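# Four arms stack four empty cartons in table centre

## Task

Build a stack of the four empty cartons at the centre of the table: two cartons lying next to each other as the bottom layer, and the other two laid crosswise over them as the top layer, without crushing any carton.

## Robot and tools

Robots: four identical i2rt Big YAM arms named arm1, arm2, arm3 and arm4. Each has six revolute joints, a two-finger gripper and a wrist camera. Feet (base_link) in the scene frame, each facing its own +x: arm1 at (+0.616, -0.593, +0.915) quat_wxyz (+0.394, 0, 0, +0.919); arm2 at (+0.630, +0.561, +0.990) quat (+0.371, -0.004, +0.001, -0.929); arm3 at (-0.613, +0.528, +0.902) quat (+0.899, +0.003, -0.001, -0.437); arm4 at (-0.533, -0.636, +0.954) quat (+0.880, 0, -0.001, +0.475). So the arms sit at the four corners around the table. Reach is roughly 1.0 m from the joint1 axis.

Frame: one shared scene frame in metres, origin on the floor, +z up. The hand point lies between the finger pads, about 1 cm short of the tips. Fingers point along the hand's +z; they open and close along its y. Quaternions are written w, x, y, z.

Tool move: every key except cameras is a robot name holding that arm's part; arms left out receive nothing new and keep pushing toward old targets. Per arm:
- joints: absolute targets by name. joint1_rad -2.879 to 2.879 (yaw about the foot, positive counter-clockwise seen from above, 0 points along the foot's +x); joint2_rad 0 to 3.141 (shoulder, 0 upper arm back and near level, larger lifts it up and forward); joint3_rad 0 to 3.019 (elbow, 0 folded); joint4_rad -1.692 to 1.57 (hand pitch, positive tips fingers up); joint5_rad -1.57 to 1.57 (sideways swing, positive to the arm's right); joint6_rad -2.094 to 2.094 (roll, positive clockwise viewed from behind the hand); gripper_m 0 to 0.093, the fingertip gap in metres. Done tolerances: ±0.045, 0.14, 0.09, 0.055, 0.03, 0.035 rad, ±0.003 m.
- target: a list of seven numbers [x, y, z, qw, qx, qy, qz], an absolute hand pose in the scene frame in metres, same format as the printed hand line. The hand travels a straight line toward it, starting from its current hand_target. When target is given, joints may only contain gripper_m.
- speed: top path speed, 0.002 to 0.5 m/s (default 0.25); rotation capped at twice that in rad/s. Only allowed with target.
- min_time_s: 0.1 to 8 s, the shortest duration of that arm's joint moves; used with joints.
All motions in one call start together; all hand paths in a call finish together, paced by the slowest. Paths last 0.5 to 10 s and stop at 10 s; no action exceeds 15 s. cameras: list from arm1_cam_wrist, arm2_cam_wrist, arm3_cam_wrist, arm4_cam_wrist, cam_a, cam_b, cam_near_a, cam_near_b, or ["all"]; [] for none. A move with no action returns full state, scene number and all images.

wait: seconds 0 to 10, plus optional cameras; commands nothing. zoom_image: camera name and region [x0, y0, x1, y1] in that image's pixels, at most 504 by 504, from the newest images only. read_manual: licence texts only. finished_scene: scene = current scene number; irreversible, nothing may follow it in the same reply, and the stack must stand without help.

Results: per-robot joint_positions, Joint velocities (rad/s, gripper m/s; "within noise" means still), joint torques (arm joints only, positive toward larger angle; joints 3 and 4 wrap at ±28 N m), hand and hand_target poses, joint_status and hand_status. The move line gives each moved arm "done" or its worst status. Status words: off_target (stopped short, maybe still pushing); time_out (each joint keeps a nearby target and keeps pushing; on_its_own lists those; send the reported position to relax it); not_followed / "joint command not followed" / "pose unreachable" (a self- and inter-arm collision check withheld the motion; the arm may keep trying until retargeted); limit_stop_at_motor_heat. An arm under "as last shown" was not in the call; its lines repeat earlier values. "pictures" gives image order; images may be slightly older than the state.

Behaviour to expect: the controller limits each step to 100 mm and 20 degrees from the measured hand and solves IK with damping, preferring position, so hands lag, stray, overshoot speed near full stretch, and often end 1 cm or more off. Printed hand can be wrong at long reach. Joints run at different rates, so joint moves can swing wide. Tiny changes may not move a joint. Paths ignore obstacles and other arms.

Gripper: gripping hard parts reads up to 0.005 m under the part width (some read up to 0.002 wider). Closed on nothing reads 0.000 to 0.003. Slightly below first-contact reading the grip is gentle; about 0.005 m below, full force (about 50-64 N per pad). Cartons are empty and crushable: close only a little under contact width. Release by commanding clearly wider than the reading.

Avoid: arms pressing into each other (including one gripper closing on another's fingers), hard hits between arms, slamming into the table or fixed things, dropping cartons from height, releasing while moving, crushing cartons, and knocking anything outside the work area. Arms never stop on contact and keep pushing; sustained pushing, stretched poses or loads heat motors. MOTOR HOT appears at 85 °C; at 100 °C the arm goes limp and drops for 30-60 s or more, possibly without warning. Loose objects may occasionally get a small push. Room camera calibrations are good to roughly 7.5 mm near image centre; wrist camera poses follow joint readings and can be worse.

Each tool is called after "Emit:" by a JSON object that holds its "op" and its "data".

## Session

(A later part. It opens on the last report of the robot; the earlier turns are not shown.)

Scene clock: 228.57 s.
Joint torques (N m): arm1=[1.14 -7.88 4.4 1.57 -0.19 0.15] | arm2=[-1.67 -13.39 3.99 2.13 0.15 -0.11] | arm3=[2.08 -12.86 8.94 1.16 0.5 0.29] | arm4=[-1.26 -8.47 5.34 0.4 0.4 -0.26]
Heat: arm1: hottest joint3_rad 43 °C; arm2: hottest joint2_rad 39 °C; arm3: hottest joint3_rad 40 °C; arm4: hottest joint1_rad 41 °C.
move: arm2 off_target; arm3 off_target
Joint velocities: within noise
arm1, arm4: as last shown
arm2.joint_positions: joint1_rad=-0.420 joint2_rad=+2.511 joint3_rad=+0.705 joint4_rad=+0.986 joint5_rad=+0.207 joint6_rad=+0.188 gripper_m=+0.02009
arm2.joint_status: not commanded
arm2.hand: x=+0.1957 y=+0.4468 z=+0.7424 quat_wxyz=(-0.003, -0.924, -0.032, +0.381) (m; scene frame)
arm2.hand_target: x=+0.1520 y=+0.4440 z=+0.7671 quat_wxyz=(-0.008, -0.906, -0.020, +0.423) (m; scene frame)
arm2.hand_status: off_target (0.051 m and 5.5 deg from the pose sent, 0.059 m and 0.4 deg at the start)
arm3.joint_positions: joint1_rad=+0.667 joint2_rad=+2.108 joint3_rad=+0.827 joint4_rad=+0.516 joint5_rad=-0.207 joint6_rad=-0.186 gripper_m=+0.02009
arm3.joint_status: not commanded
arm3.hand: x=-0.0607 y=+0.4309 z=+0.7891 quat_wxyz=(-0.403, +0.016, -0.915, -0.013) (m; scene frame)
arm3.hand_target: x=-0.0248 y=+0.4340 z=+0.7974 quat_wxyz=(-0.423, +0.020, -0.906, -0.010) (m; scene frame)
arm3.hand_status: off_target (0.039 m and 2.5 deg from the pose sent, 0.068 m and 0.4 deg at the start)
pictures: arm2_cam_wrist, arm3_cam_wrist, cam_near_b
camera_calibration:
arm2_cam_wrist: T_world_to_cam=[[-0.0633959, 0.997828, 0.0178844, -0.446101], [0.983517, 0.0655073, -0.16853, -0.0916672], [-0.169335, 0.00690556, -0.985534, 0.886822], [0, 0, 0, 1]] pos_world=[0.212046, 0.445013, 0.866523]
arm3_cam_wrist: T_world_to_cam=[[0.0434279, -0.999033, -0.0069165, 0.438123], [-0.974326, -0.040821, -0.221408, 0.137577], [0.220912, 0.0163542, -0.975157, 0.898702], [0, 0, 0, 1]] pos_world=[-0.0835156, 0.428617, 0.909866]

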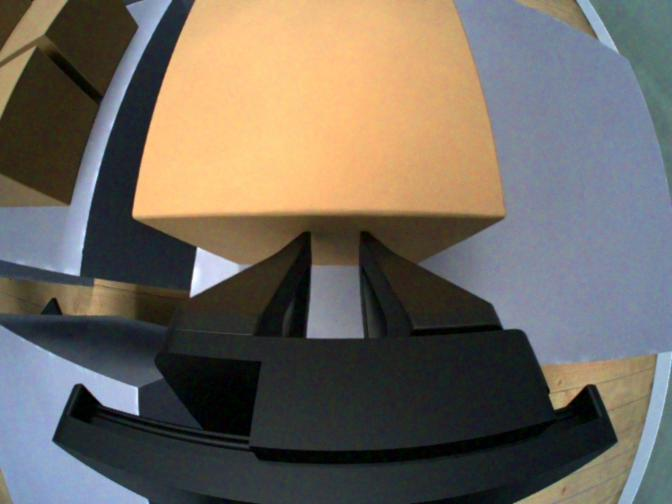

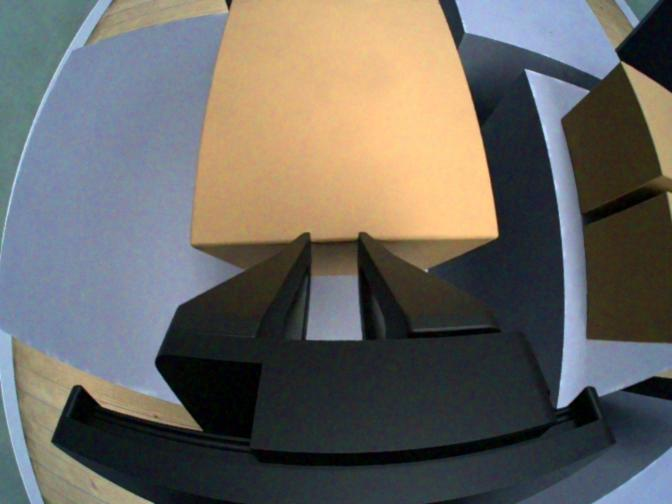

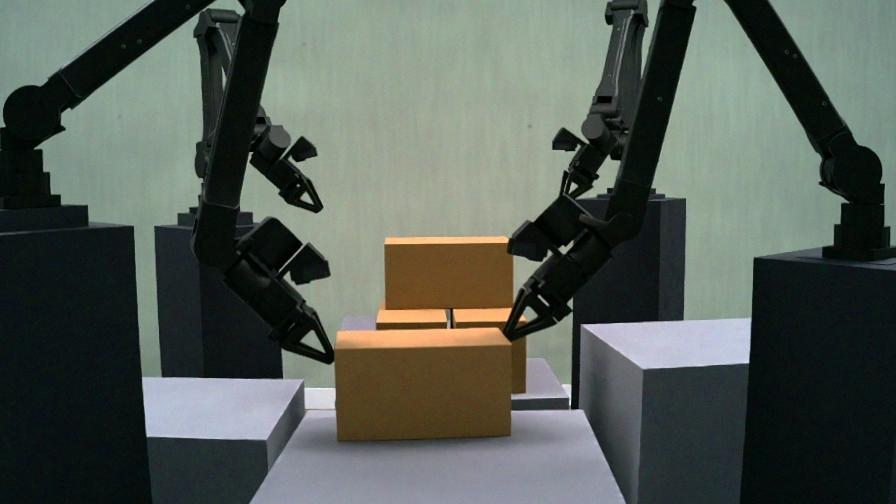

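Emit:
{"op": "move", "data": {"arm3": {"target":[-0.095,0.431,0.76,0.4225,-0.0198,0.9061,0.0092],"speed":0.06}, "arm2": {"target":[0.19,0.441,0.755,0.0092,0.9061,0.0198,-0.4225],"speed":0.06}}}

Emit:
{"op": "move", "data": {"arm2": {"target":[0.150,0.440,0.768,0.0092,0.9061,0.0198,-0.4225],"speed":0.05}, "arm3": {"target":[-0.022,0.433,0.773,0.4225,-0.0198,0.9061,0.0092],"speed":0.05}, "cameras": ["arm3_cam_wrist","arm2_cam_wrist","cam_near_b"]}}

Scene clock: 231.53 s.
Joint torques (N m): arm1=[1.08 -7.77 4.41 1.57 -0.19 0.16] | arm2=[1.85 -9.64 -0.65 2.88 0.4 0.06] | arm3=[-0.79 -13.74 2.25 2.07 -0.25 0.06] | arm4=[-1.14 -8.53 5.34 0.39 0.41 -0.24]
Heat: arm1: hottest joint3_rad 43 °C; arm2: hottest joint2_rad 39 °C; arm3: hottest joint3_rad 40 °C; arm4: hottest joint1_rad 41 °C.
move: arm2 done; arm3 done
Joint velocities: within noise
arm1, arm4: as last shown
arm2.joint_positions: joint1_rad=-0.411 joint2_rad=+2.516 joint3_rad=+0.696 joint4_rad=+1.080 joint5_rad=+0.234 joint6_rad=+0.198 gripper_m=+0.02009
arm2.joint_status: not commanded
arm2.hand: x=+0.1874 y=+0.4443 z=+0.7566 quat_wxyz=(-0.006, -0.908, -0.021, +0.418) (m; scene frame)
arm2.hand_target: x=+0.1900 y=+0.4411 z=+0.7551 quat_wxyz=(-0.009, -0.906, -0.020, +0.422) (m; scene frame)
arm2.hand_status: done (0.004 m and 0.7 deg from the pose sent, 0.015 m and 5.4 deg at the start)
arm3.joint_positions: joint1_rad=+0.659 joint2_rad=+2.192 joint3_rad=+0.739 joint4_rad=+0.713 joint5_rad=-0.224 joint6_rad=-0.195 gripper_m=+0.02008
arm3.joint_status: not commanded
arm3.hand: x=-0.0968 y=+0.4382 z=+0.7583 quat_wxyz=(-0.415, +0.021, -0.909, -0.014) (m; scene frame)
arm3.hand_target: x=-0.0951 y=+0.4310 z=+0.7600 quat_wxyz=(-0.422, +0.020, -0.906, -0.009) (m; scene frame)
arm3.hand_status: done (0.008 m and 1.1 deg from the pose sent, 0.045 m and 2.5 deg at the start)
pictures: none

Scene clock: 233.63 s.
Joint torques (N m): arm1=[1.14 -7.88 4.4 1.58 -0.19 0.15] | arm2=[-0.79 -14.04 3.15 2 0.07 -0.13] | arm3=[2.37 -14.97 8.2 1.83 0.02 0.25] | arm4=[-1.08 -8.47 5.29 0.36 0.41 -0.25]
Heat: arm1: hottest joint3_rad 42 °C; arm2: hottest joint2_rad 39 °C; arm3: hottest joint3_rad 40 °C; arm4: hottest joint1_rad 41 °C.
move: arm2 off_target; arm3 off_target
Joint velocities: within noise
arm1, arm4: as last shown
arm2.joint_positions: joint1_rad=-0.414 joint2_rad=+2.500 joint3_rad=+0.715 joint4_rad=+0.979 joint5_rad=+0.214 joint6_rad=+0.193 gripper_m=+0.02009
arm2.joint_status: not commanded
arm2.hand: x=+0.1883 y=+0.4428 z=+0.7471 quat_wxyz=(-0.004, -0.921, -0.030, +0.388) (m; scene frame)
arm2.hand_target: x=+0.1513 y=+0.4406 z=+0.7695 quat_wxyz=(-0.009, -0.906, -0.020, +0.423) (m; scene frame)
arm2.hand_status: off_target (0.044 m and 4.6 deg from the pose sent, 0.039 m and 0.7 deg at the start)
arm3.joint_positions: joint1_rad=+0.664 joint2_rad=+2.192 joint3_rad=+0.842 joint4_rad=+0.545 joint5_rad=-0.198 joint6_rad=-0.183 gripper_m=+0.02008
arm3.joint_status: not commanded
arm3.hand: x=-0.0699 y=+0.4297 z=+0.7529 quat_wxyz=(-0.384, +0.009, -0.923, -0.013) (m; scene frame)
arm3.hand_target: x=-0.0254 y=+0.4341 z=+0.7762 quat_wxyz=(-0.423, +0.020, -0.906, -0.010) (m; scene frame)
arm3.hand_status: off_target (0.052 m and 5.0 deg from the pose sent, 0.076 m and 1.1 deg at the start)
pictures: arm2_cam_wrist, arm3_cam_wrist, cam_near_b
camera_calibration:
arm2_cam_wrist: T_world_to_cam=[[-0.0602771, 0.998064, 0.0152959, -0.441438], [0.981097, 0.0620614, -0.183294, -0.0702629], [-0.183888, 0.00395841, -0.982939, 0.892474], [0, 0, 0, 1]] pos_world=[0.206442, 0.441411, 0.871121]
arm3_cam_wrist: T_world_to_cam=[[0.0308918, -0.999434, -0.0133264, 0.441169], [-0.98308, -0.0279725, -0.181027, 0.084014], [0.180552, 0.0186932, -0.983388, 0.867848], [0, 0, 0, 1]] pos_world=[-0.0877274, 0.427046, 0.874519]

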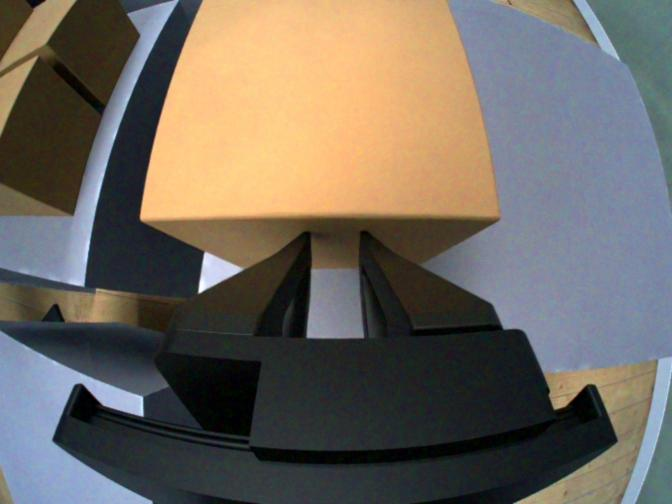

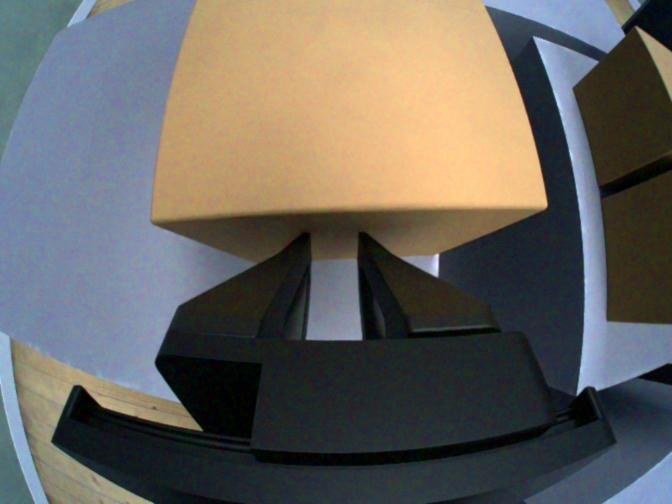

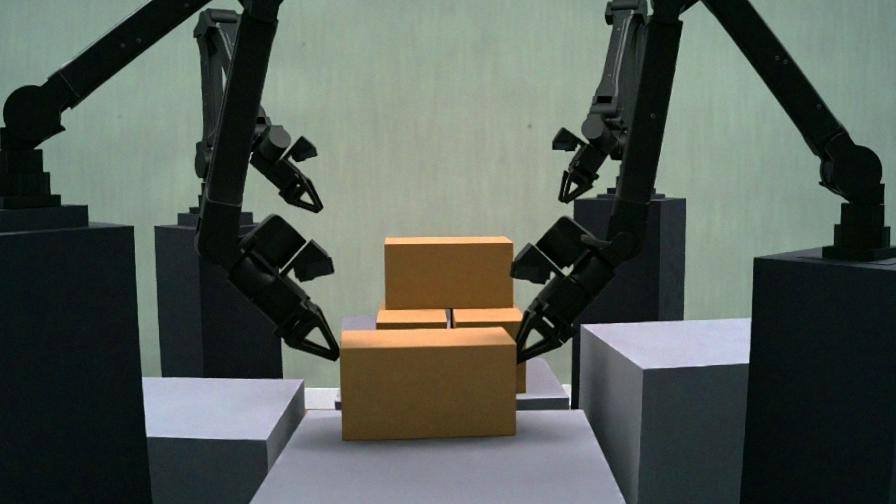

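Emit:
{"op": "move", "data": {"arm2": {"target":[0.145,0.440,0.935,0.0092,0.9061,0.0198,-0.4225],"speed":0.1}, "arm3": {"target":[-0.018,0.433,0.943,0.4225,-0.0198,0.9061,0.0092],"speed":0.1}, "cameras": ["cam_near_b","cam_near_a"]}}

Emit:
{"op": "move", "data": {"arm2": {"target":[0.118,0.32,0.945,0.0037,0.9063,0.0079,-0.4226],"speed":0.06}, "arm3": {"target":[-0.033,0.315,0.955,0.4226,-0.0079,0.9063,0.0037],"speed":0.06}, "cameras": ["cam_near_b","cam_near_a"]}}

Scene clock: 237.13 s.
Joint torques (N m): arm1=[1.14 -7.82 4.4 1.59 -0.19 0.15] | arm2=[-1.44 -11.99 6.67 2.54 0.15 -0.16] | arm3=[2.2 -17.32 10.92 2.62 -0.32 0.26] | arm4=[-1.2 -8.47 5.35 0.46 0.41 -0.26]
Heat: arm1: hottest joint3_rad 42 °C; arm2: hottest joint2_rad 39 °C; arm3: hottest joint3_rad 40 °C; arm4: hottest joint1_rad 41 °C.
move: arm2 off_target; arm3 off_target
Joint velocities: within noise
arm1, arm4: as last shown
arm2.joint_positions: joint1_rad=-0.418 joint2_rad=+1.924 joint3_rad=+0.570 joint4_rad=+0.538 joint5_rad=+0.209 joint6_rad=+0.191 gripper_m=+0.02008
arm2.joint_status: not commanded
arm2.hand: x=+0.1777 y=+0.4397 z=+0.9052 quat_wxyz=(-0.003, -0.923, -0.031, +0.383) (m; scene frame)
arm2.hand_target: x=+0.1465 y=+0.4406 z=+0.9358 quat_wxyz=(-0.009, -0.906, -0.020, +0.423) (m; scene frame)
arm2.hand_status: off_target (0.044 m and 5.2 deg from the pose sent, 0.193 m and 4.6 deg at the start)
arm3.joint_positions: joint1_rad=+0.668 joint2_rad=+1.807 joint3_rad=+0.829 joint4_rad=+0.099 joint5_rad=-0.189 joint6_rad=-0.182 gripper_m=+0.02008
arm3.joint_status: not commanded
arm3.hand: x=-0.0746 y=+0.4313 z=+0.8805 quat_wxyz=(-0.350, +0.005, -0.936, -0.019) (m; scene frame)
arm3.hand_target: x=-0.0246 y=+0.4346 z=+0.9460 quat_wxyz=(-0.423, +0.020, -0.906, -0.010) (m; scene frame)
arm3.hand_status: off_target (0.084 m and 9.2 deg from the pose sent, 0.197 m and 5.0 deg at the start)
pictures: cam_near_a, cam_near_b

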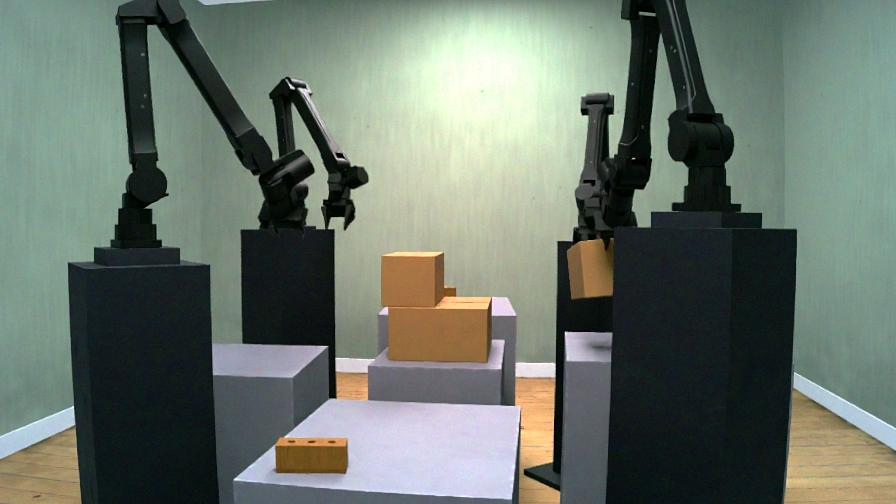

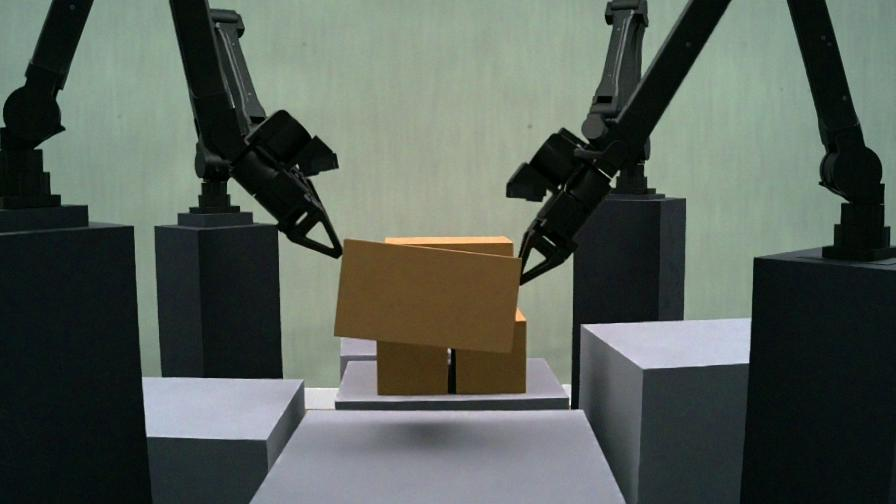

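Scene clock: 239.83 s.
Joint torques (N m): arm1=[1.08 -7.77 4.41 1.58 -0.18 0.15] | arm2=[-0.26 -10.17 12.4 2.47 0.79 0.04] | arm3=[0.79 -14.56 13.33 2.26 -0.87 0.13] | arm4=[-1.32 -8.59 5.33 0.39 0.41 -0.25]
Heat: arm1: hottest joint3_rad 42 °C; arm2: hottest joint2_rad 39 °C; arm3: hottest joint3_rad 40 °C; arm4: hottest joint1_rad 41 °C.
move: arm2 off_target; arm3 off_target
Joint velocities: within noise
arm1, arm4: as last shown
arm2.joint_positions: joint1_rad=-0.182 joint2_rad=+1.932 joint3_rad=+0.743 joint4_rad=+0.307 joint5_rad=+0.394 joint6_rad=+0.370 gripper_m=+0.02008
arm2.joint_status: not commanded
arm2.hand: x=+0.1646 y=+0.3391 z=+0.9191 quat_wxyz=(+0.013, -0.923, -0.029, +0.382) (m; scene frame)
arm2.hand_target: x=+0.1219 y=+0.3222 z=+0.9483 quat_wxyz=(-0.004, -0.906, -0.008, +0.423) (m; scene frame)
arm2.hand_status: off_target (0.057 m and 5.9 deg from the pose sent, 0.140 m and 5.6 deg at the start)
arm3.joint_positions: joint1_rad=+0.452 joint2_rad=+1.779 joint3_rad=+0.883 joint4_rad=-0.001 joint5_rad=-0.332 joint6_rad=-0.317 gripper_m=+0.02008
arm3.joint_status: not commanded
arm3.hand: x=-0.0905 y=+0.3358 z=+0.9051 quat_wxyz=(-0.362, -0.010, -0.932, -0.024) (m; scene frame)
arm3.hand_target: x=-0.0406 y=+0.3179 z=+0.9593 quat_wxyz=(-0.423, +0.008, -0.906, -0.004) (m; scene frame)
arm3.hand_status: off_target (0.079 m and 8.1 deg from the pose sent, 0.144 m and 9.2 deg at the start)
pictures: cam_near_a, cam_near_b

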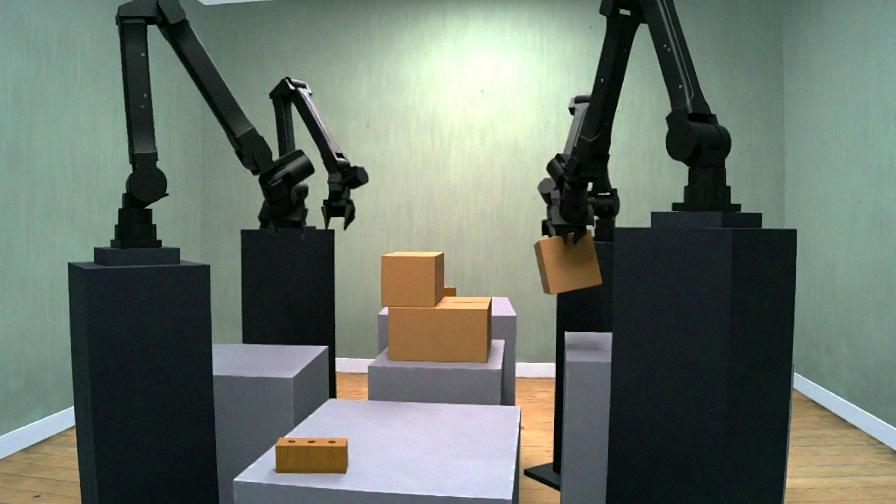

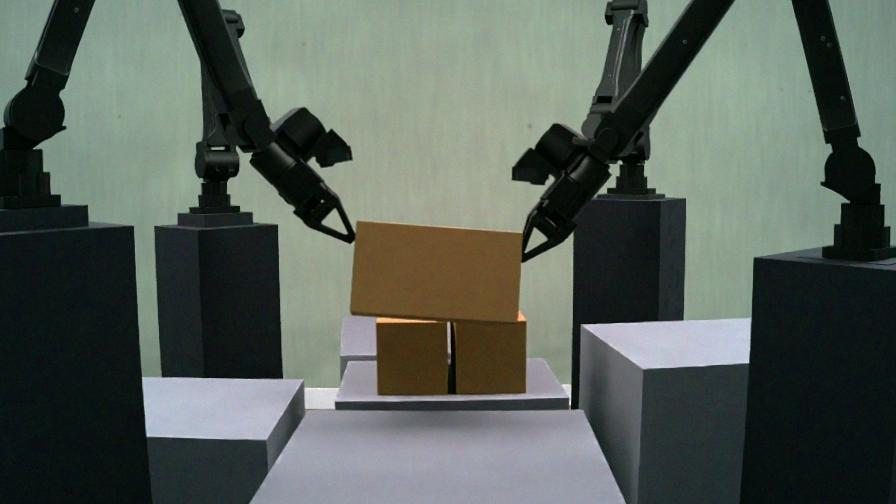

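Emit:
{"op": "move", "data": {"arm2": {"target":[0.100,0.21,0.945,0,0.9063,0,-0.4226],"speed":0.06}, "arm3": {"target":[-0.045,0.205,0.972,0.4226,0,0.9063,0],"speed":0.06}}}

Emit:
{"op": "move", "data": {"arm2": {"target":[0.082,0.10,0.945,0,0.9063,0,-0.4226],"speed":0.06}, "arm3": {"target":[-0.055,0.10,0.972,0.4226,0,0.9063,0],"speed":0.06}, "cameras": ["cam_near_b","cam_near_a","arm2_cam_wrist","arm3_cam_wrist"]}}

Scene clock: 243.23 s.
Joint torques (N m): arm1=[1.2 -7.82 4.38 1.57 -0.19 0.15] | arm2=[-1.85 -13.22 14.38 2.52 1.22 0.02] | arm3=[2.2 -14.97 14.16 2.18 -1.34 0.11] | arm4=[-1.08 -8.47 5.29 0.38 0.41 -0.24]
Heat: arm1: hottest joint3_rad 42 °C; arm2: hottest joint2_rad 39 °C; arm3: hottest joint3_rad 42 °C; arm4: hottest joint1_rad 41 °C.
move: arm2 off_target; arm3 off_target
Joint velocities: within noise
arm1, arm4: as last shown
arm2.joint_positions: joint1_rad=-0.001 joint2_rad=+2.050 joint3_rad=+0.988 joint4_rad=+0.090 joint5_rad=+0.509 joint6_rad=+0.518 gripper_m=+0.02008
arm2.joint_status: not commanded
arm2.hand: x=+0.1563 y=+0.2310 z=+0.9093 quat_wxyz=(+0.023, -0.925, -0.037, +0.376) (m; scene frame)
arm2.hand_target: x=+0.1051 y=+0.2144 z=+0.9491 quat_wxyz=(+0.000, -0.906, +0.000, +0.423) (m; scene frame)
arm2.hand_status: off_target (0.070 m and 7.6 deg from the pose sent, 0.147 m and 6.2 deg at the start)
arm3.joint_positions: joint1_rad=+0.246 joint2_rad=+1.836 joint3_rad=+1.045 joint4_rad=-0.156 joint5_rad=-0.447 joint6_rad=-0.449 gripper_m=+0.02008
arm3.joint_status: not commanded
arm3.hand: x=-0.1010 y=+0.2254 z=+0.9215 quat_wxyz=(-0.367, -0.030, -0.929, -0.024) (m; scene frame)
arm3.hand_target: x=-0.0521 y=+0.2099 z=+0.9757 quat_wxyz=(-0.423, +0.000, -0.906, +0.000) (m; scene frame)
arm3.hand_status: off_target (0.078 m and 8.2 deg from the pose sent, 0.154 m and 8.1 deg at the start)
pictures: none

Scene clock: 245.83 s.
Joint torques (N m): arm1=[1.08 -7.88 4.4 1.59 -0.19 0.16] | arm2=[-4.19 -15.5 15.2 2.17 1.61 -0.07] | arm3=[3.14 -17.61 14.46 2.1 -1.74 0.11] | arm4=[-0.97 -8.53 5.3 0.39 0.39 -0.24]
Heat: arm1: hottest joint3_rad 42 °C; arm2: hottest joint2_rad 39 °C; arm3: hottest joint3_rad 43 °C; arm4: hottest joint1_rad 41 °C.
move: arm2 off_target; arm3 off_target
Joint velocities: within noise
arm1, arm4: as last shown
arm2.joint_positions: joint1_rad=+0.136 joint2_rad=+2.197 joint3_rad=+1.312 joint4_rad=-0.128 joint5_rad=+0.575 joint6_rad=+0.622 gripper_m=+0.02008
arm2.joint_status: not commanded
arm2.hand: x=+0.1442 y=+0.1076 z=+0.9095 quat_wxyz=(+0.016, -0.922, -0.048, +0.383) (m; scene frame)
arm2.hand_target: x=+0.0870 y=+0.1058 z=+0.9484 quat_wxyz=(+0.001, -0.906, +0.000, +0.423) (m; scene frame)
arm2.hand_status: off_target (0.072 m and 7.6 deg from the pose sent, 0.155 m and 7.6 deg at the start)
arm3.joint_positions: joint1_rad=+0.082 joint2_rad=+1.968 joint3_rad=+1.263 joint4_rad=-0.310 joint5_rad=-0.542 joint6_rad=-0.577 gripper_m=+0.02008
arm3.joint_status: not commanded
arm3.hand: x=-0.1127 y=+0.1199 z=+0.9181 quat_wxyz=(-0.370, -0.041, -0.928, -0.029) (m; scene frame)
arm3.hand_target: x=-0.0619 y=+0.1065 z=+0.9756 quat_wxyz=(-0.423, +0.000, -0.906, +0.000) (m; scene frame)
arm3.hand_status: off_target (0.081 m and 8.7 deg from the pose sent, 0.143 m and 8.2 deg at the start)
pictures: arm2_cam_wrist, arm3_cam_wrist, cam_near_a, cam_near_b
camera_calibration:
arm2_cam_wrist: T_world_to_cam=[[-0.0789142, 0.994776, 0.0647558, -0.153895], [0.981241, 0.0889737, -0.171028, 0.00959612], [-0.175896, 0.0500444, -0.983136, 1.03932], [0, 0, 0, 1]] pos_world=[0.161252, 0.100226, 1.0334]
arm3_cam_wrist: T_world_to_cam=[[-0.051127, -0.99546, -0.0802878, 0.186917], [-0.987004, 0.0626288, -0.147992, 0.0215162], [0.152348, 0.0716779, -0.985724, 1.03638], [0, 0, 0, 1]] pos_world=[-0.127098, 0.110435, 1.03978]

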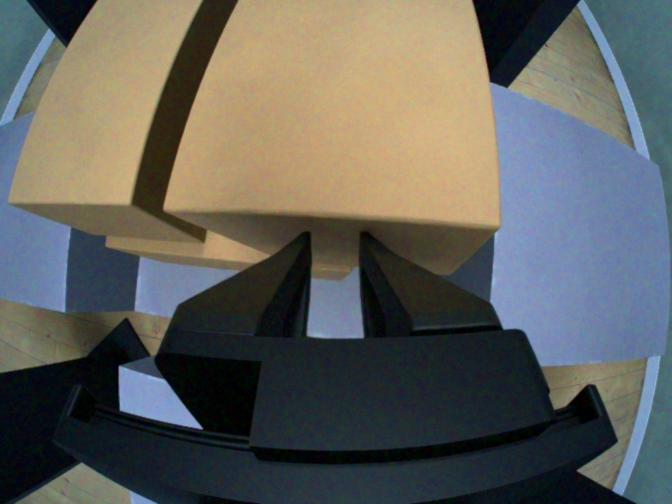

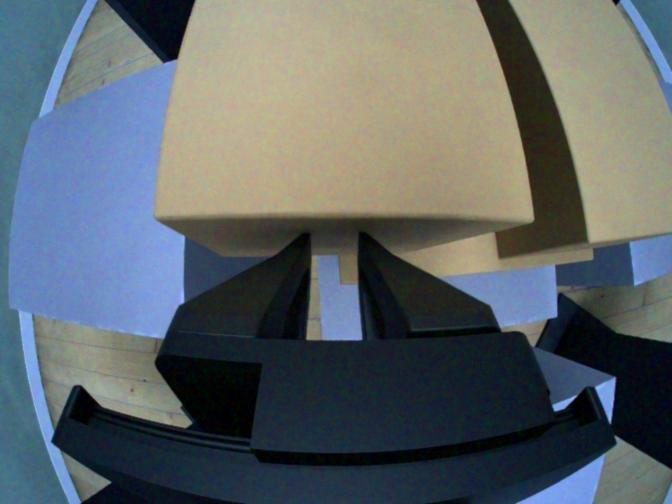

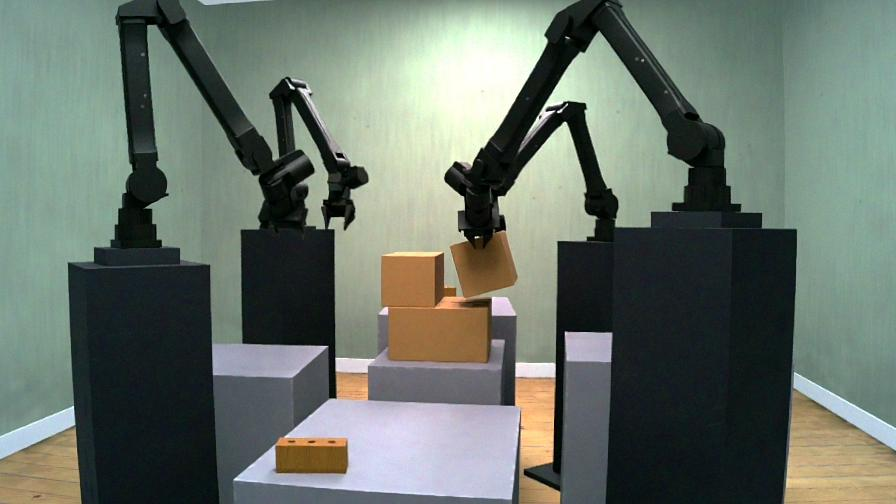

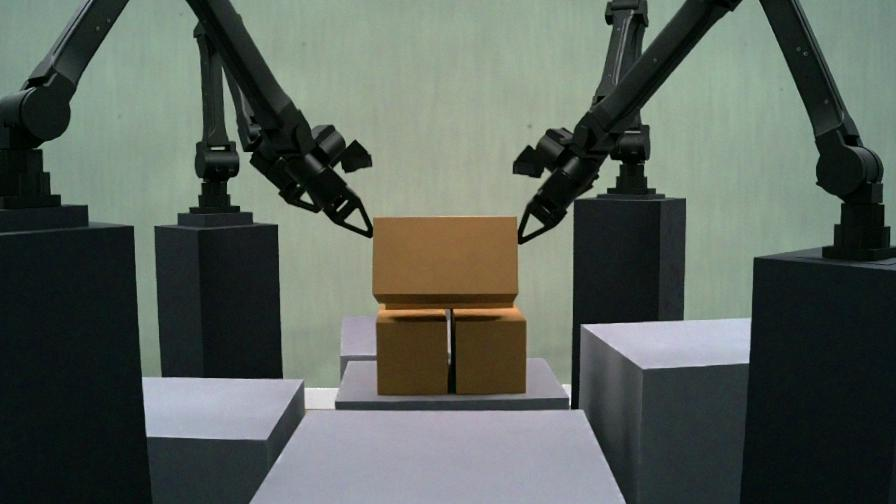

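Emit:
{"op": "move", "data": {"arm2": {"target":[0.082,0.09,0.905,0,0.9063,0,-0.4226],"speed":0.04}, "arm3": {"target":[-0.055,0.09,0.932,0.4226,0,0.9063,0],"speed":0.04}, "cameras": ["cam_near_b","cam_near_a"]}}

Emit:
{"op": "move", "data": {"arm2": {"target":[0.084,0.085,0.875,0,0.9063,0,-0.4226],"speed":0.04}, "arm3": {"target":[-0.057,0.085,0.902,0.4226,0,0.9063,0],"speed":0.04}, "cameras": ["cam_near_b","cam_near_a"]}}

Scene clock: 249.10 s.
Joint torques (N m): arm1=[1.14 -7.82 4.4 1.58 -0.19 0.15] | arm2=[-3.37 -15.97 14.42 3.81 1.39 -0.01] | arm3=[2.84 -18.55 13.56 3.1 -1.61 0.11] | arm4=[-1.14 -8.35 5.33 0.39 0.41 -0.25]
Heat: arm1: hottest joint3_rad 42 °C; arm2: hottest joint2_rad 39 °C; arm3: hottest joint3_rad 44 °C; arm4: hottest joint1_rad 41 °C.
move: arm2 off_target; arm3 off_target
Joint velocities: within noise
arm1.joint_positions: joint1_rad=-0.129 joint2_rad=+1.445 joint3_rad=+0.496 joint4_rad=-0.025 joint5_rad=-0.661 joint6_rad=-0.714 gripper_m=+0.06007
arm1.joint_status: not commanded
arm1.hand: x=+0.3037 y=-0.3463 z=+0.9444 quat_wxyz=(+0.006, +0.909, -0.007, -0.417) (m; scene frame)
arm1.hand_target: x=+0.3000 y=-0.3499 z=+0.9500 quat_wxyz=(+0.000, +0.906, +0.000, -0.423) (m; scene frame)
arm1.hand_status: not commanded
arm2.joint_positions: joint1_rad=+0.138 joint2_rad=+2.285 joint3_rad=+1.351 joint4_rad=-0.117 joint5_rad=+0.587 joint6_rad=+0.634 gripper_m=+0.02008
arm2.joint_status: not commanded
arm2.hand: x=+0.1433 y=+0.1080 z=+0.8697 quat_wxyz=(+0.031, -0.925, -0.048, +0.375) (m; scene frame)
arm2.hand_target: x=+0.0870 y=+0.0963 z=+0.9096 quat_wxyz=(+0.001, -0.906, +0.000, +0.423) (m; scene frame)
arm2.hand_status: off_target (0.073 m and 8.8 deg from the pose sent, 0.065 m and 7.6 deg at the start)
arm3.joint_positions: joint1_rad=+0.075 joint2_rad=+2.043 joint3_rad=+1.273 joint4_rad=-0.270 joint5_rad=-0.553 joint6_rad=-0.588 gripper_m=+0.02008
arm3.joint_status: not commanded
arm3.hand: x=-0.1133 y=+0.1163 z=+0.8809 quat_wxyz=(-0.364, -0.042, -0.930, -0.038) (m; scene frame)
arm3.hand_target: x=-0.0619 y=+0.0968 z=+0.9364 quat_wxyz=(-0.423, +0.001, -0.906, -0.001) (m; scene frame)
arm3.hand_status: off_target (0.082 m and 9.6 deg from the pose sent, 0.066 m and 8.7 deg at the start)
arm4.joint_positions: joint1_rad=+0.087 joint2_rad=+1.401 joint3_rad=+0.471 joint4_rad=-0.303 joint5_rad=+0.527 joint6_rad=+0.981 gripper_m=+0.06005
arm4.joint_status: not commanded
arm4.hand: x=-0.2999 y=-0.3895 z=+0.9517 quat_wxyz=(-0.304, +0.002, -0.953, -0.008) (m; scene frame)
arm4.hand_target: x=-0.3001 y=-0.3998 z=+0.9499 quat_wxyz=(-0.301, +0.000, -0.954, +0.000) (m; scene frame)
arm4.hand_status: not commanded
pictures: cam_near_a, cam_near_b

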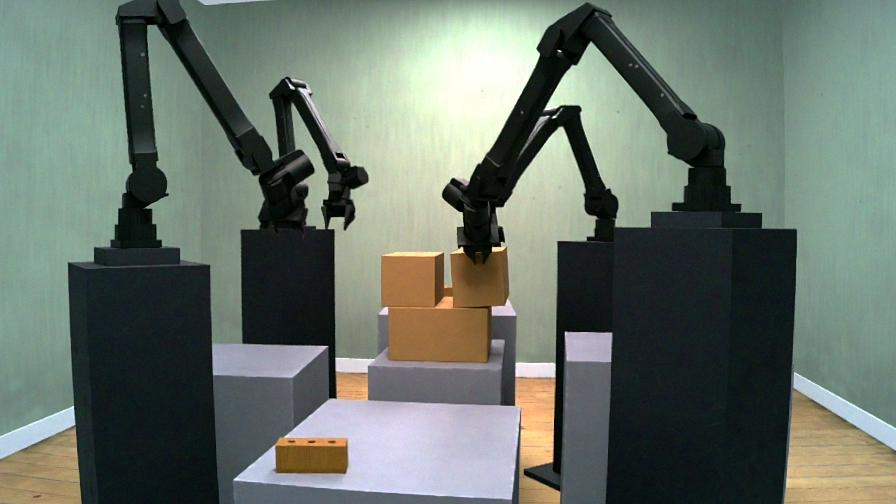

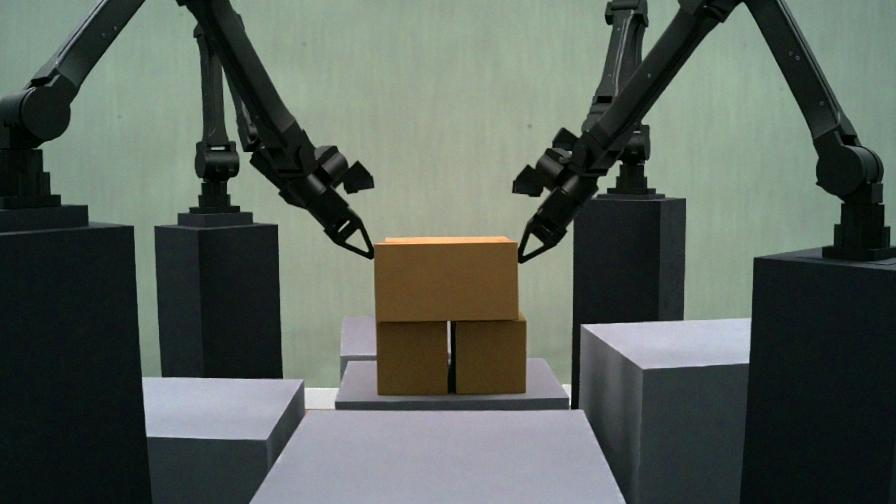

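Scene clock: 250.60 s.
Joint torques (N m): arm1=[1.14 -7.82 4.41 1.58 -0.19 0.15] | arm2=[-4.66 -14.39 13.82 3.59 0.97 0.02] | arm3=[3.6 -16.62 13.05 3.14 -1.3 0.11] | arm4=[-1.03 -8.53 5.35 0.42 0.42 -0.26]
Heat: arm1: hottest joint3_rad 41 °C; arm2: hottest joint2_rad 39 °C; arm3: hottest joint3_rad 44 °C; arm4: hottest joint1_rad 41 °C.
move: arm2 off_target; arm3 off_target
Joint velocities: within noise
arm1, arm4: as last shown
arm2.joint_positions: joint1_rad=+0.158 joint2_rad=+2.321 joint3_rad=+1.383 joint4_rad=-0.076 joint5_rad=+0.602 joint6_rad=+0.639 gripper_m=+0.02008
arm2.joint_status: not commanded
arm2.hand: x=+0.1426 y=+0.0888 z=+0.8631 quat_wxyz=(+0.018, -0.919, -0.047, +0.390) (m; scene frame)
arm2.hand_target: x=+0.0882 y=+0.0905 z=+0.8787 quat_wxyz=(+0.001, -0.906, +0.000, +0.423) (m; scene frame)
arm2.hand_status: off_target (0.060 m and 7.0 deg from the pose sent, 0.064 m and 8.8 deg at the start)
arm3.joint_positions: joint1_rad=+0.057 joint2_rad=+2.074 joint3_rad=+1.282 joint4_rad=-0.218 joint5_rad=-0.564 joint6_rad=-0.594 gripper_m=+0.02008
arm3.joint_status: not commanded
arm3.hand: x=-0.1138 y=+0.1021 z=+0.8719 quat_wxyz=(-0.378, -0.041, -0.925, -0.028) (m; scene frame)
arm3.hand_target: x=-0.0624 y=+0.0907 z=+0.9057 quat_wxyz=(-0.423, +0.000, -0.906, -0.001) (m; scene frame)
arm3.hand_status: off_target (0.067 m and 8.0 deg from the pose sent, 0.068 m and 9.6 deg at the start)
pictures: cam_near_a, cam_near_b

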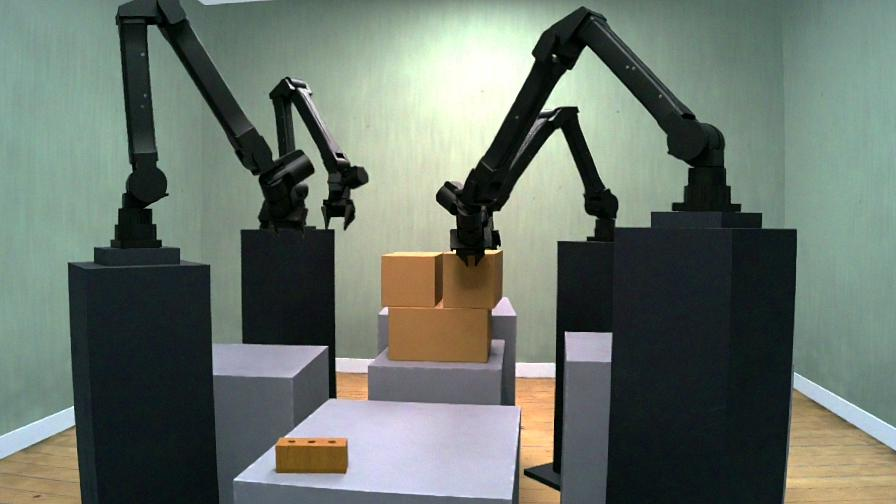

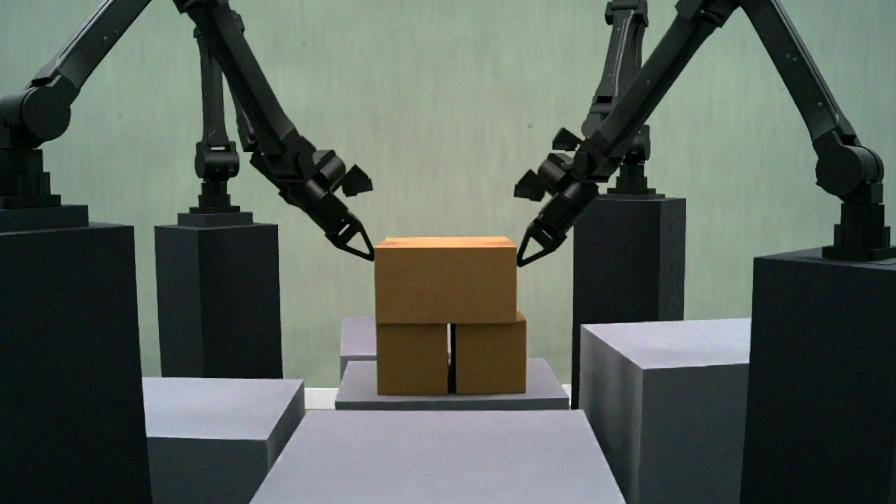

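Emit:
{"op": "move", "data": {"arm2": {"target":[0.115,0.095,0.868,0,0.9063,0,-0.4226],"speed":0.04}, "arm3": {"target":[-0.085,0.1,0.885,0.4226,0,0.9063,0],"speed":0.04}}}

Emit:
{"op": "move", "data": {"arm2": {"target":[0.20,0.095,0.88,0,0.9063,0,-0.4226],"speed":0.06}, "arm3": {"target":[-0.17,0.1,0.89,0.4226,0,0.9063,0],"speed":0.06}, "cameras": ["cam_near_b","cam_near_a"]}}

Emit:
{"op": "move", "data": {"arm2": {"target":[0.3,0.35,0.98,0,0.9063,0,-0.4226],"speed":0.2}, "arm3": {"target":[-0.3,0.35,0.98,0.4226,0,0.9063,0],"speed":0.2}, "cameras": ["cam_near_b","cam_near_a","cam_a","cam_b"]}}

Scene clock: 253.00 s.
Joint torques (N m): arm1=[1.08 -7.77 4.41 1.57 -0.19 0.16] | arm2=[-2.84 -15.56 7.35 3.41 1.29 0.02] | arm3=[2.61 -17.67 8.23 2.58 -1.36 0] | arm4=[-1.08 -8.41 5.34 0.4 0.4 -0.25]
Heat: arm1: hottest joint3_rad 41 °C; arm2: hottest joint2_rad 39 °C; arm3: hottest joint3_rad 45 °C; arm4: hottest joint1_rad 41 °C.
move: arm2 off_target; arm3 off_target
Joint velocities: within noise
arm1, arm4: as last shown
arm2.joint_positions: joint1_rad=+0.171 joint2_rad=+2.328 joint3_rad=+1.380 joint4_rad=-0.030 joint5_rad=+0.611 joint6_rad=+0.668 gripper_m=+0.02008
arm2.joint_status: not commanded
arm2.hand: x=+0.1449 y=+0.0796 z=+0.8638 quat_wxyz=(+0.000, -0.914, -0.032, +0.404) (m; scene frame)
arm2.hand_target: x=+0.1163 y=+0.0959 z=+0.8685 quat_wxyz=(+0.000, -0.906, +0.000, +0.422) (m; scene frame)
arm2.hand_status: off_target (0.034 m and 4.3 deg from the pose sent, 0.029 m and 7.0 deg at the start)
arm3.joint_positions: joint1_rad=+0.051 joint2_rad=+2.079 joint3_rad=+1.261 joint4_rad=-0.134 joint5_rad=-0.572 joint6_rad=-0.600 gripper_m=+0.02008
arm3.joint_status: not commanded
arm3.hand: x=-0.1127 y=+0.0966 z=+0.8712 quat_wxyz=(-0.398, -0.031, -0.917, -0.009) (m; scene frame)
arm3.hand_target: x=-0.0863 y=+0.1011 z=+0.8855 quat_wxyz=(-0.422, +0.000, -0.906, +0.000) (m; scene frame)
arm3.hand_status: off_target (0.031 m and 4.8 deg from the pose sent, 0.032 m and 8.0 deg at the start)
pictures: none

Scene clock: 255.07 s.
Joint torques (N m): arm1=[1.08 -7.82 4.4 1.58 -0.19 0.15] | arm2=[1.61 -16.79 4.98 1.63 0.67 0.05] | arm3=[-0.62 -18.2 5.98 1.25 -0.62 0] | arm4=[-1.14 -8.47 5.38 0.42 0.41 -0.26]
Heat: arm1: hottest joint3_rad 41 °C; arm2: hottest joint2_rad 40 °C; arm3: hottest joint3_rad 45 °C; arm4: hottest joint1_rad 41 °C.
move: arm2 off_target; arm3 off_target
Joint velocities: within noise
arm1, arm4: as last shown
arm2.joint_positions: joint1_rad=+0.239 joint2_rad=+2.271 joint3_rad=+1.237 joint4_rad=-0.006 joint5_rad=+0.694 joint6_rad=+0.786 gripper_m=+0.02008
arm2.joint_status: not commanded
arm2.hand: x=+0.1998 y=+0.1017 z=+0.8630 quat_wxyz=(+0.013, -0.910, -0.007, +0.414) (m; scene frame)
arm2.hand_target: x=+0.2000 y=+0.0951 z=+0.8797 quat_wxyz=(+0.000, -0.906, +0.000, +0.422) (m; scene frame)
arm2.hand_status: off_target (0.018 m and 2.0 deg from the pose sent, 0.059 m and 4.4 deg at the start)
arm3.joint_positions: joint1_rad=-0.025 joint2_rad=+2.003 joint3_rad=+1.124 joint4_rad=-0.108 joint5_rad=-0.660 joint6_rad=-0.720 gripper_m=+0.02008
arm3.joint_status: not commanded
arm3.hand: x=-0.1678 y=+0.1084 z=+0.8766 quat_wxyz=(-0.414, -0.003, -0.910, -0.012) (m; scene frame)
arm3.hand_target: x=-0.1699 y=+0.1001 z=+0.8899 quat_wxyz=(-0.422, +0.000, -0.906, +0.000) (m; scene frame)
arm3.hand_status: off_target (0.016 m and 1.8 deg from the pose sent, 0.061 m and 4.8 deg at the start)
pictures: cam_near_a, cam_near_b

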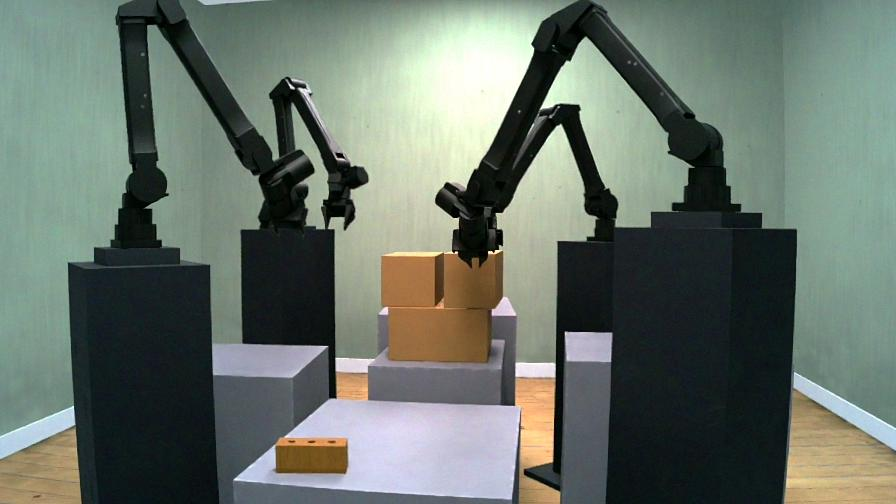

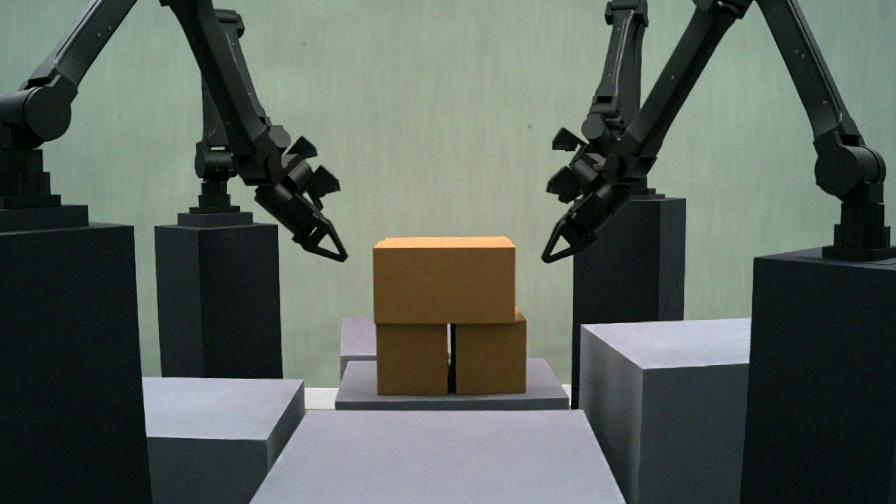

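Scene clock: 257.43 s.
Joint torques (N m): arm1=[1.08 -7.82 4.4 1.58 -0.18 0.15] | arm2=[0.09 -7.59 3.97 2.13 0.24 -0.12] | arm3=[1.49 -6.36 7.17 0.96 -0.19 0.22] | arm4=[-1.08 -8.35 5.3 0.36 0.41 -0.24]
Heat: arm1: hottest joint3_rad 41 °C; arm2: hottest joint2_rad 40 °C; arm3: hottest joint3_rad 45 °C; arm4: hottest joint1_rad 41 °C.
move: arm2 done; arm3 done
Joint velocities: within noise
arm1, arm4: as last shown
arm2.joint_positions: joint1_rad=+0.072 joint2_rad=+1.596 joint3_rad=+0.419 joint4_rad=+0.258 joint5_rad=+0.597 joint6_rad=+0.619 gripper_m=+0.02008
arm2.joint_status: not commanded
arm2.hand: x=+0.3022 y=+0.3481 z=+0.9744 quat_wxyz=(+0.005, -0.909, -0.002, +0.417) (m; scene frame)
arm2.hand_target: x=+0.2999 y=+0.3499 z=+0.9800 quat_wxyz=(+0.000, -0.906, +0.000, +0.423) (m; scene frame)
arm2.hand_status: done (0.006 m and 0.9 deg from the pose sent, 0.292 m and 2.0 deg at the start)
arm3.joint_positions: joint1_rad=+0.116 joint2_rad=+1.139 joint3_rad=+0.392 joint4_rad=-0.128 joint5_rad=-0.565 joint6_rad=-0.573 gripper_m=+0.02008
arm3.joint_status: not commanded
arm3.hand: x=-0.3030 y=+0.3467 z=+0.9760 quat_wxyz=(-0.421, -0.003, -0.907, +0.001) (m; scene frame)
arm3.hand_target: x=-0.3000 y=+0.3500 z=+0.9800 quat_wxyz=(-0.423, +0.000, -0.906, +0.000) (m; scene frame)
arm3.hand_status: done (0.006 m and 0.5 deg from the pose sent, 0.294 m and 1.8 deg at the start)
pictures: cam_a, cam_b, cam_near_a, cam_near_b

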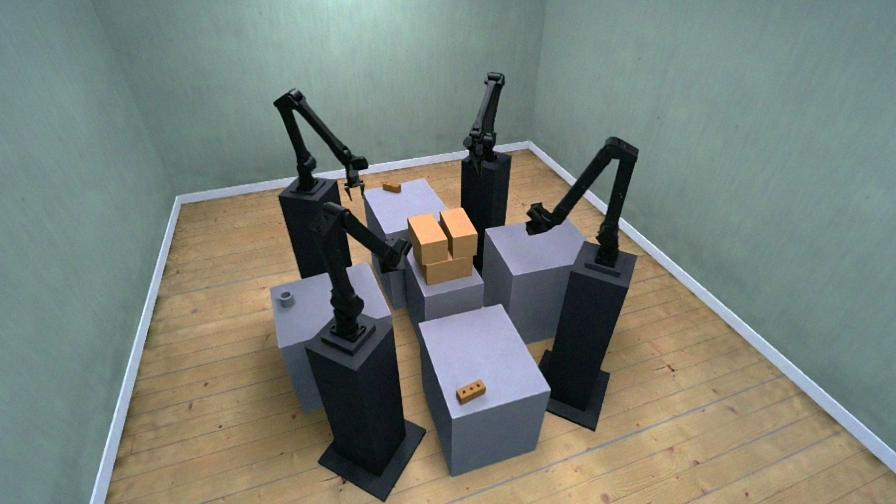

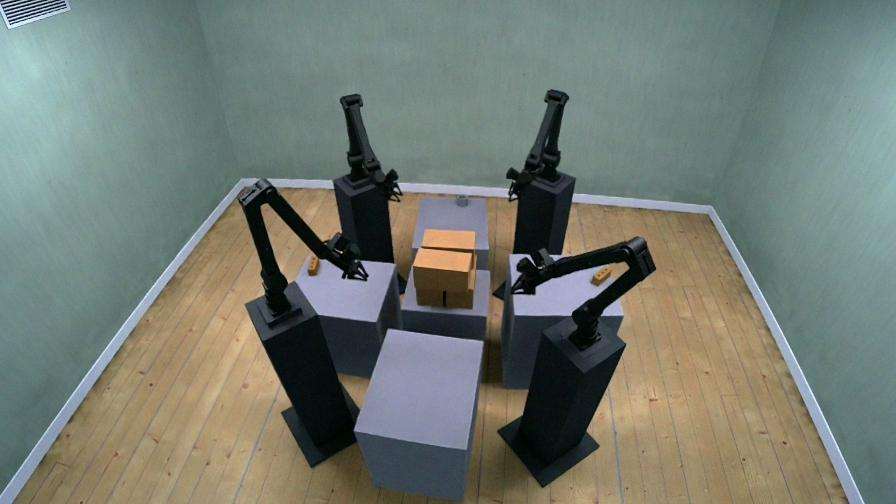

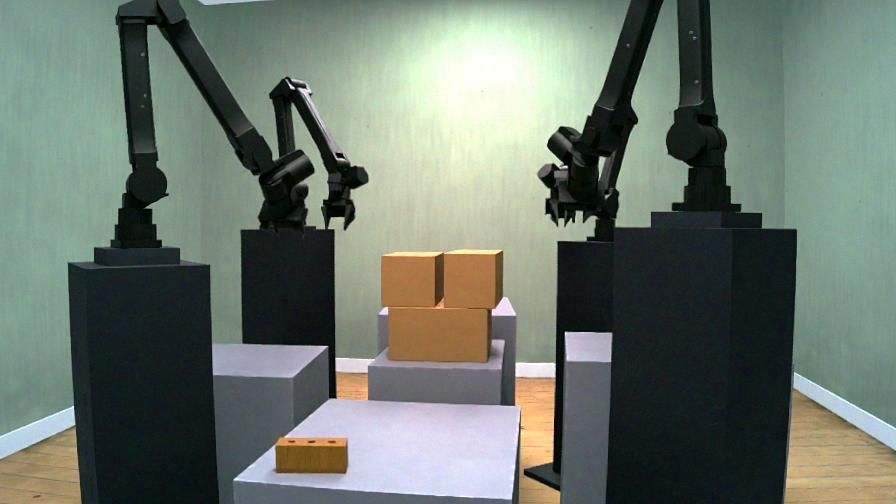

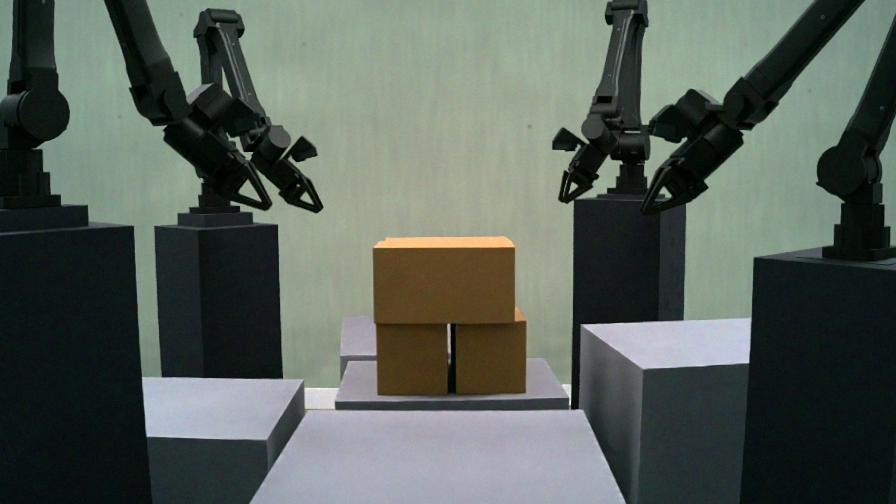

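Emit:
{"op": "finished_scene", "data": {"scene": 1}}

The scene is finished: the task was done.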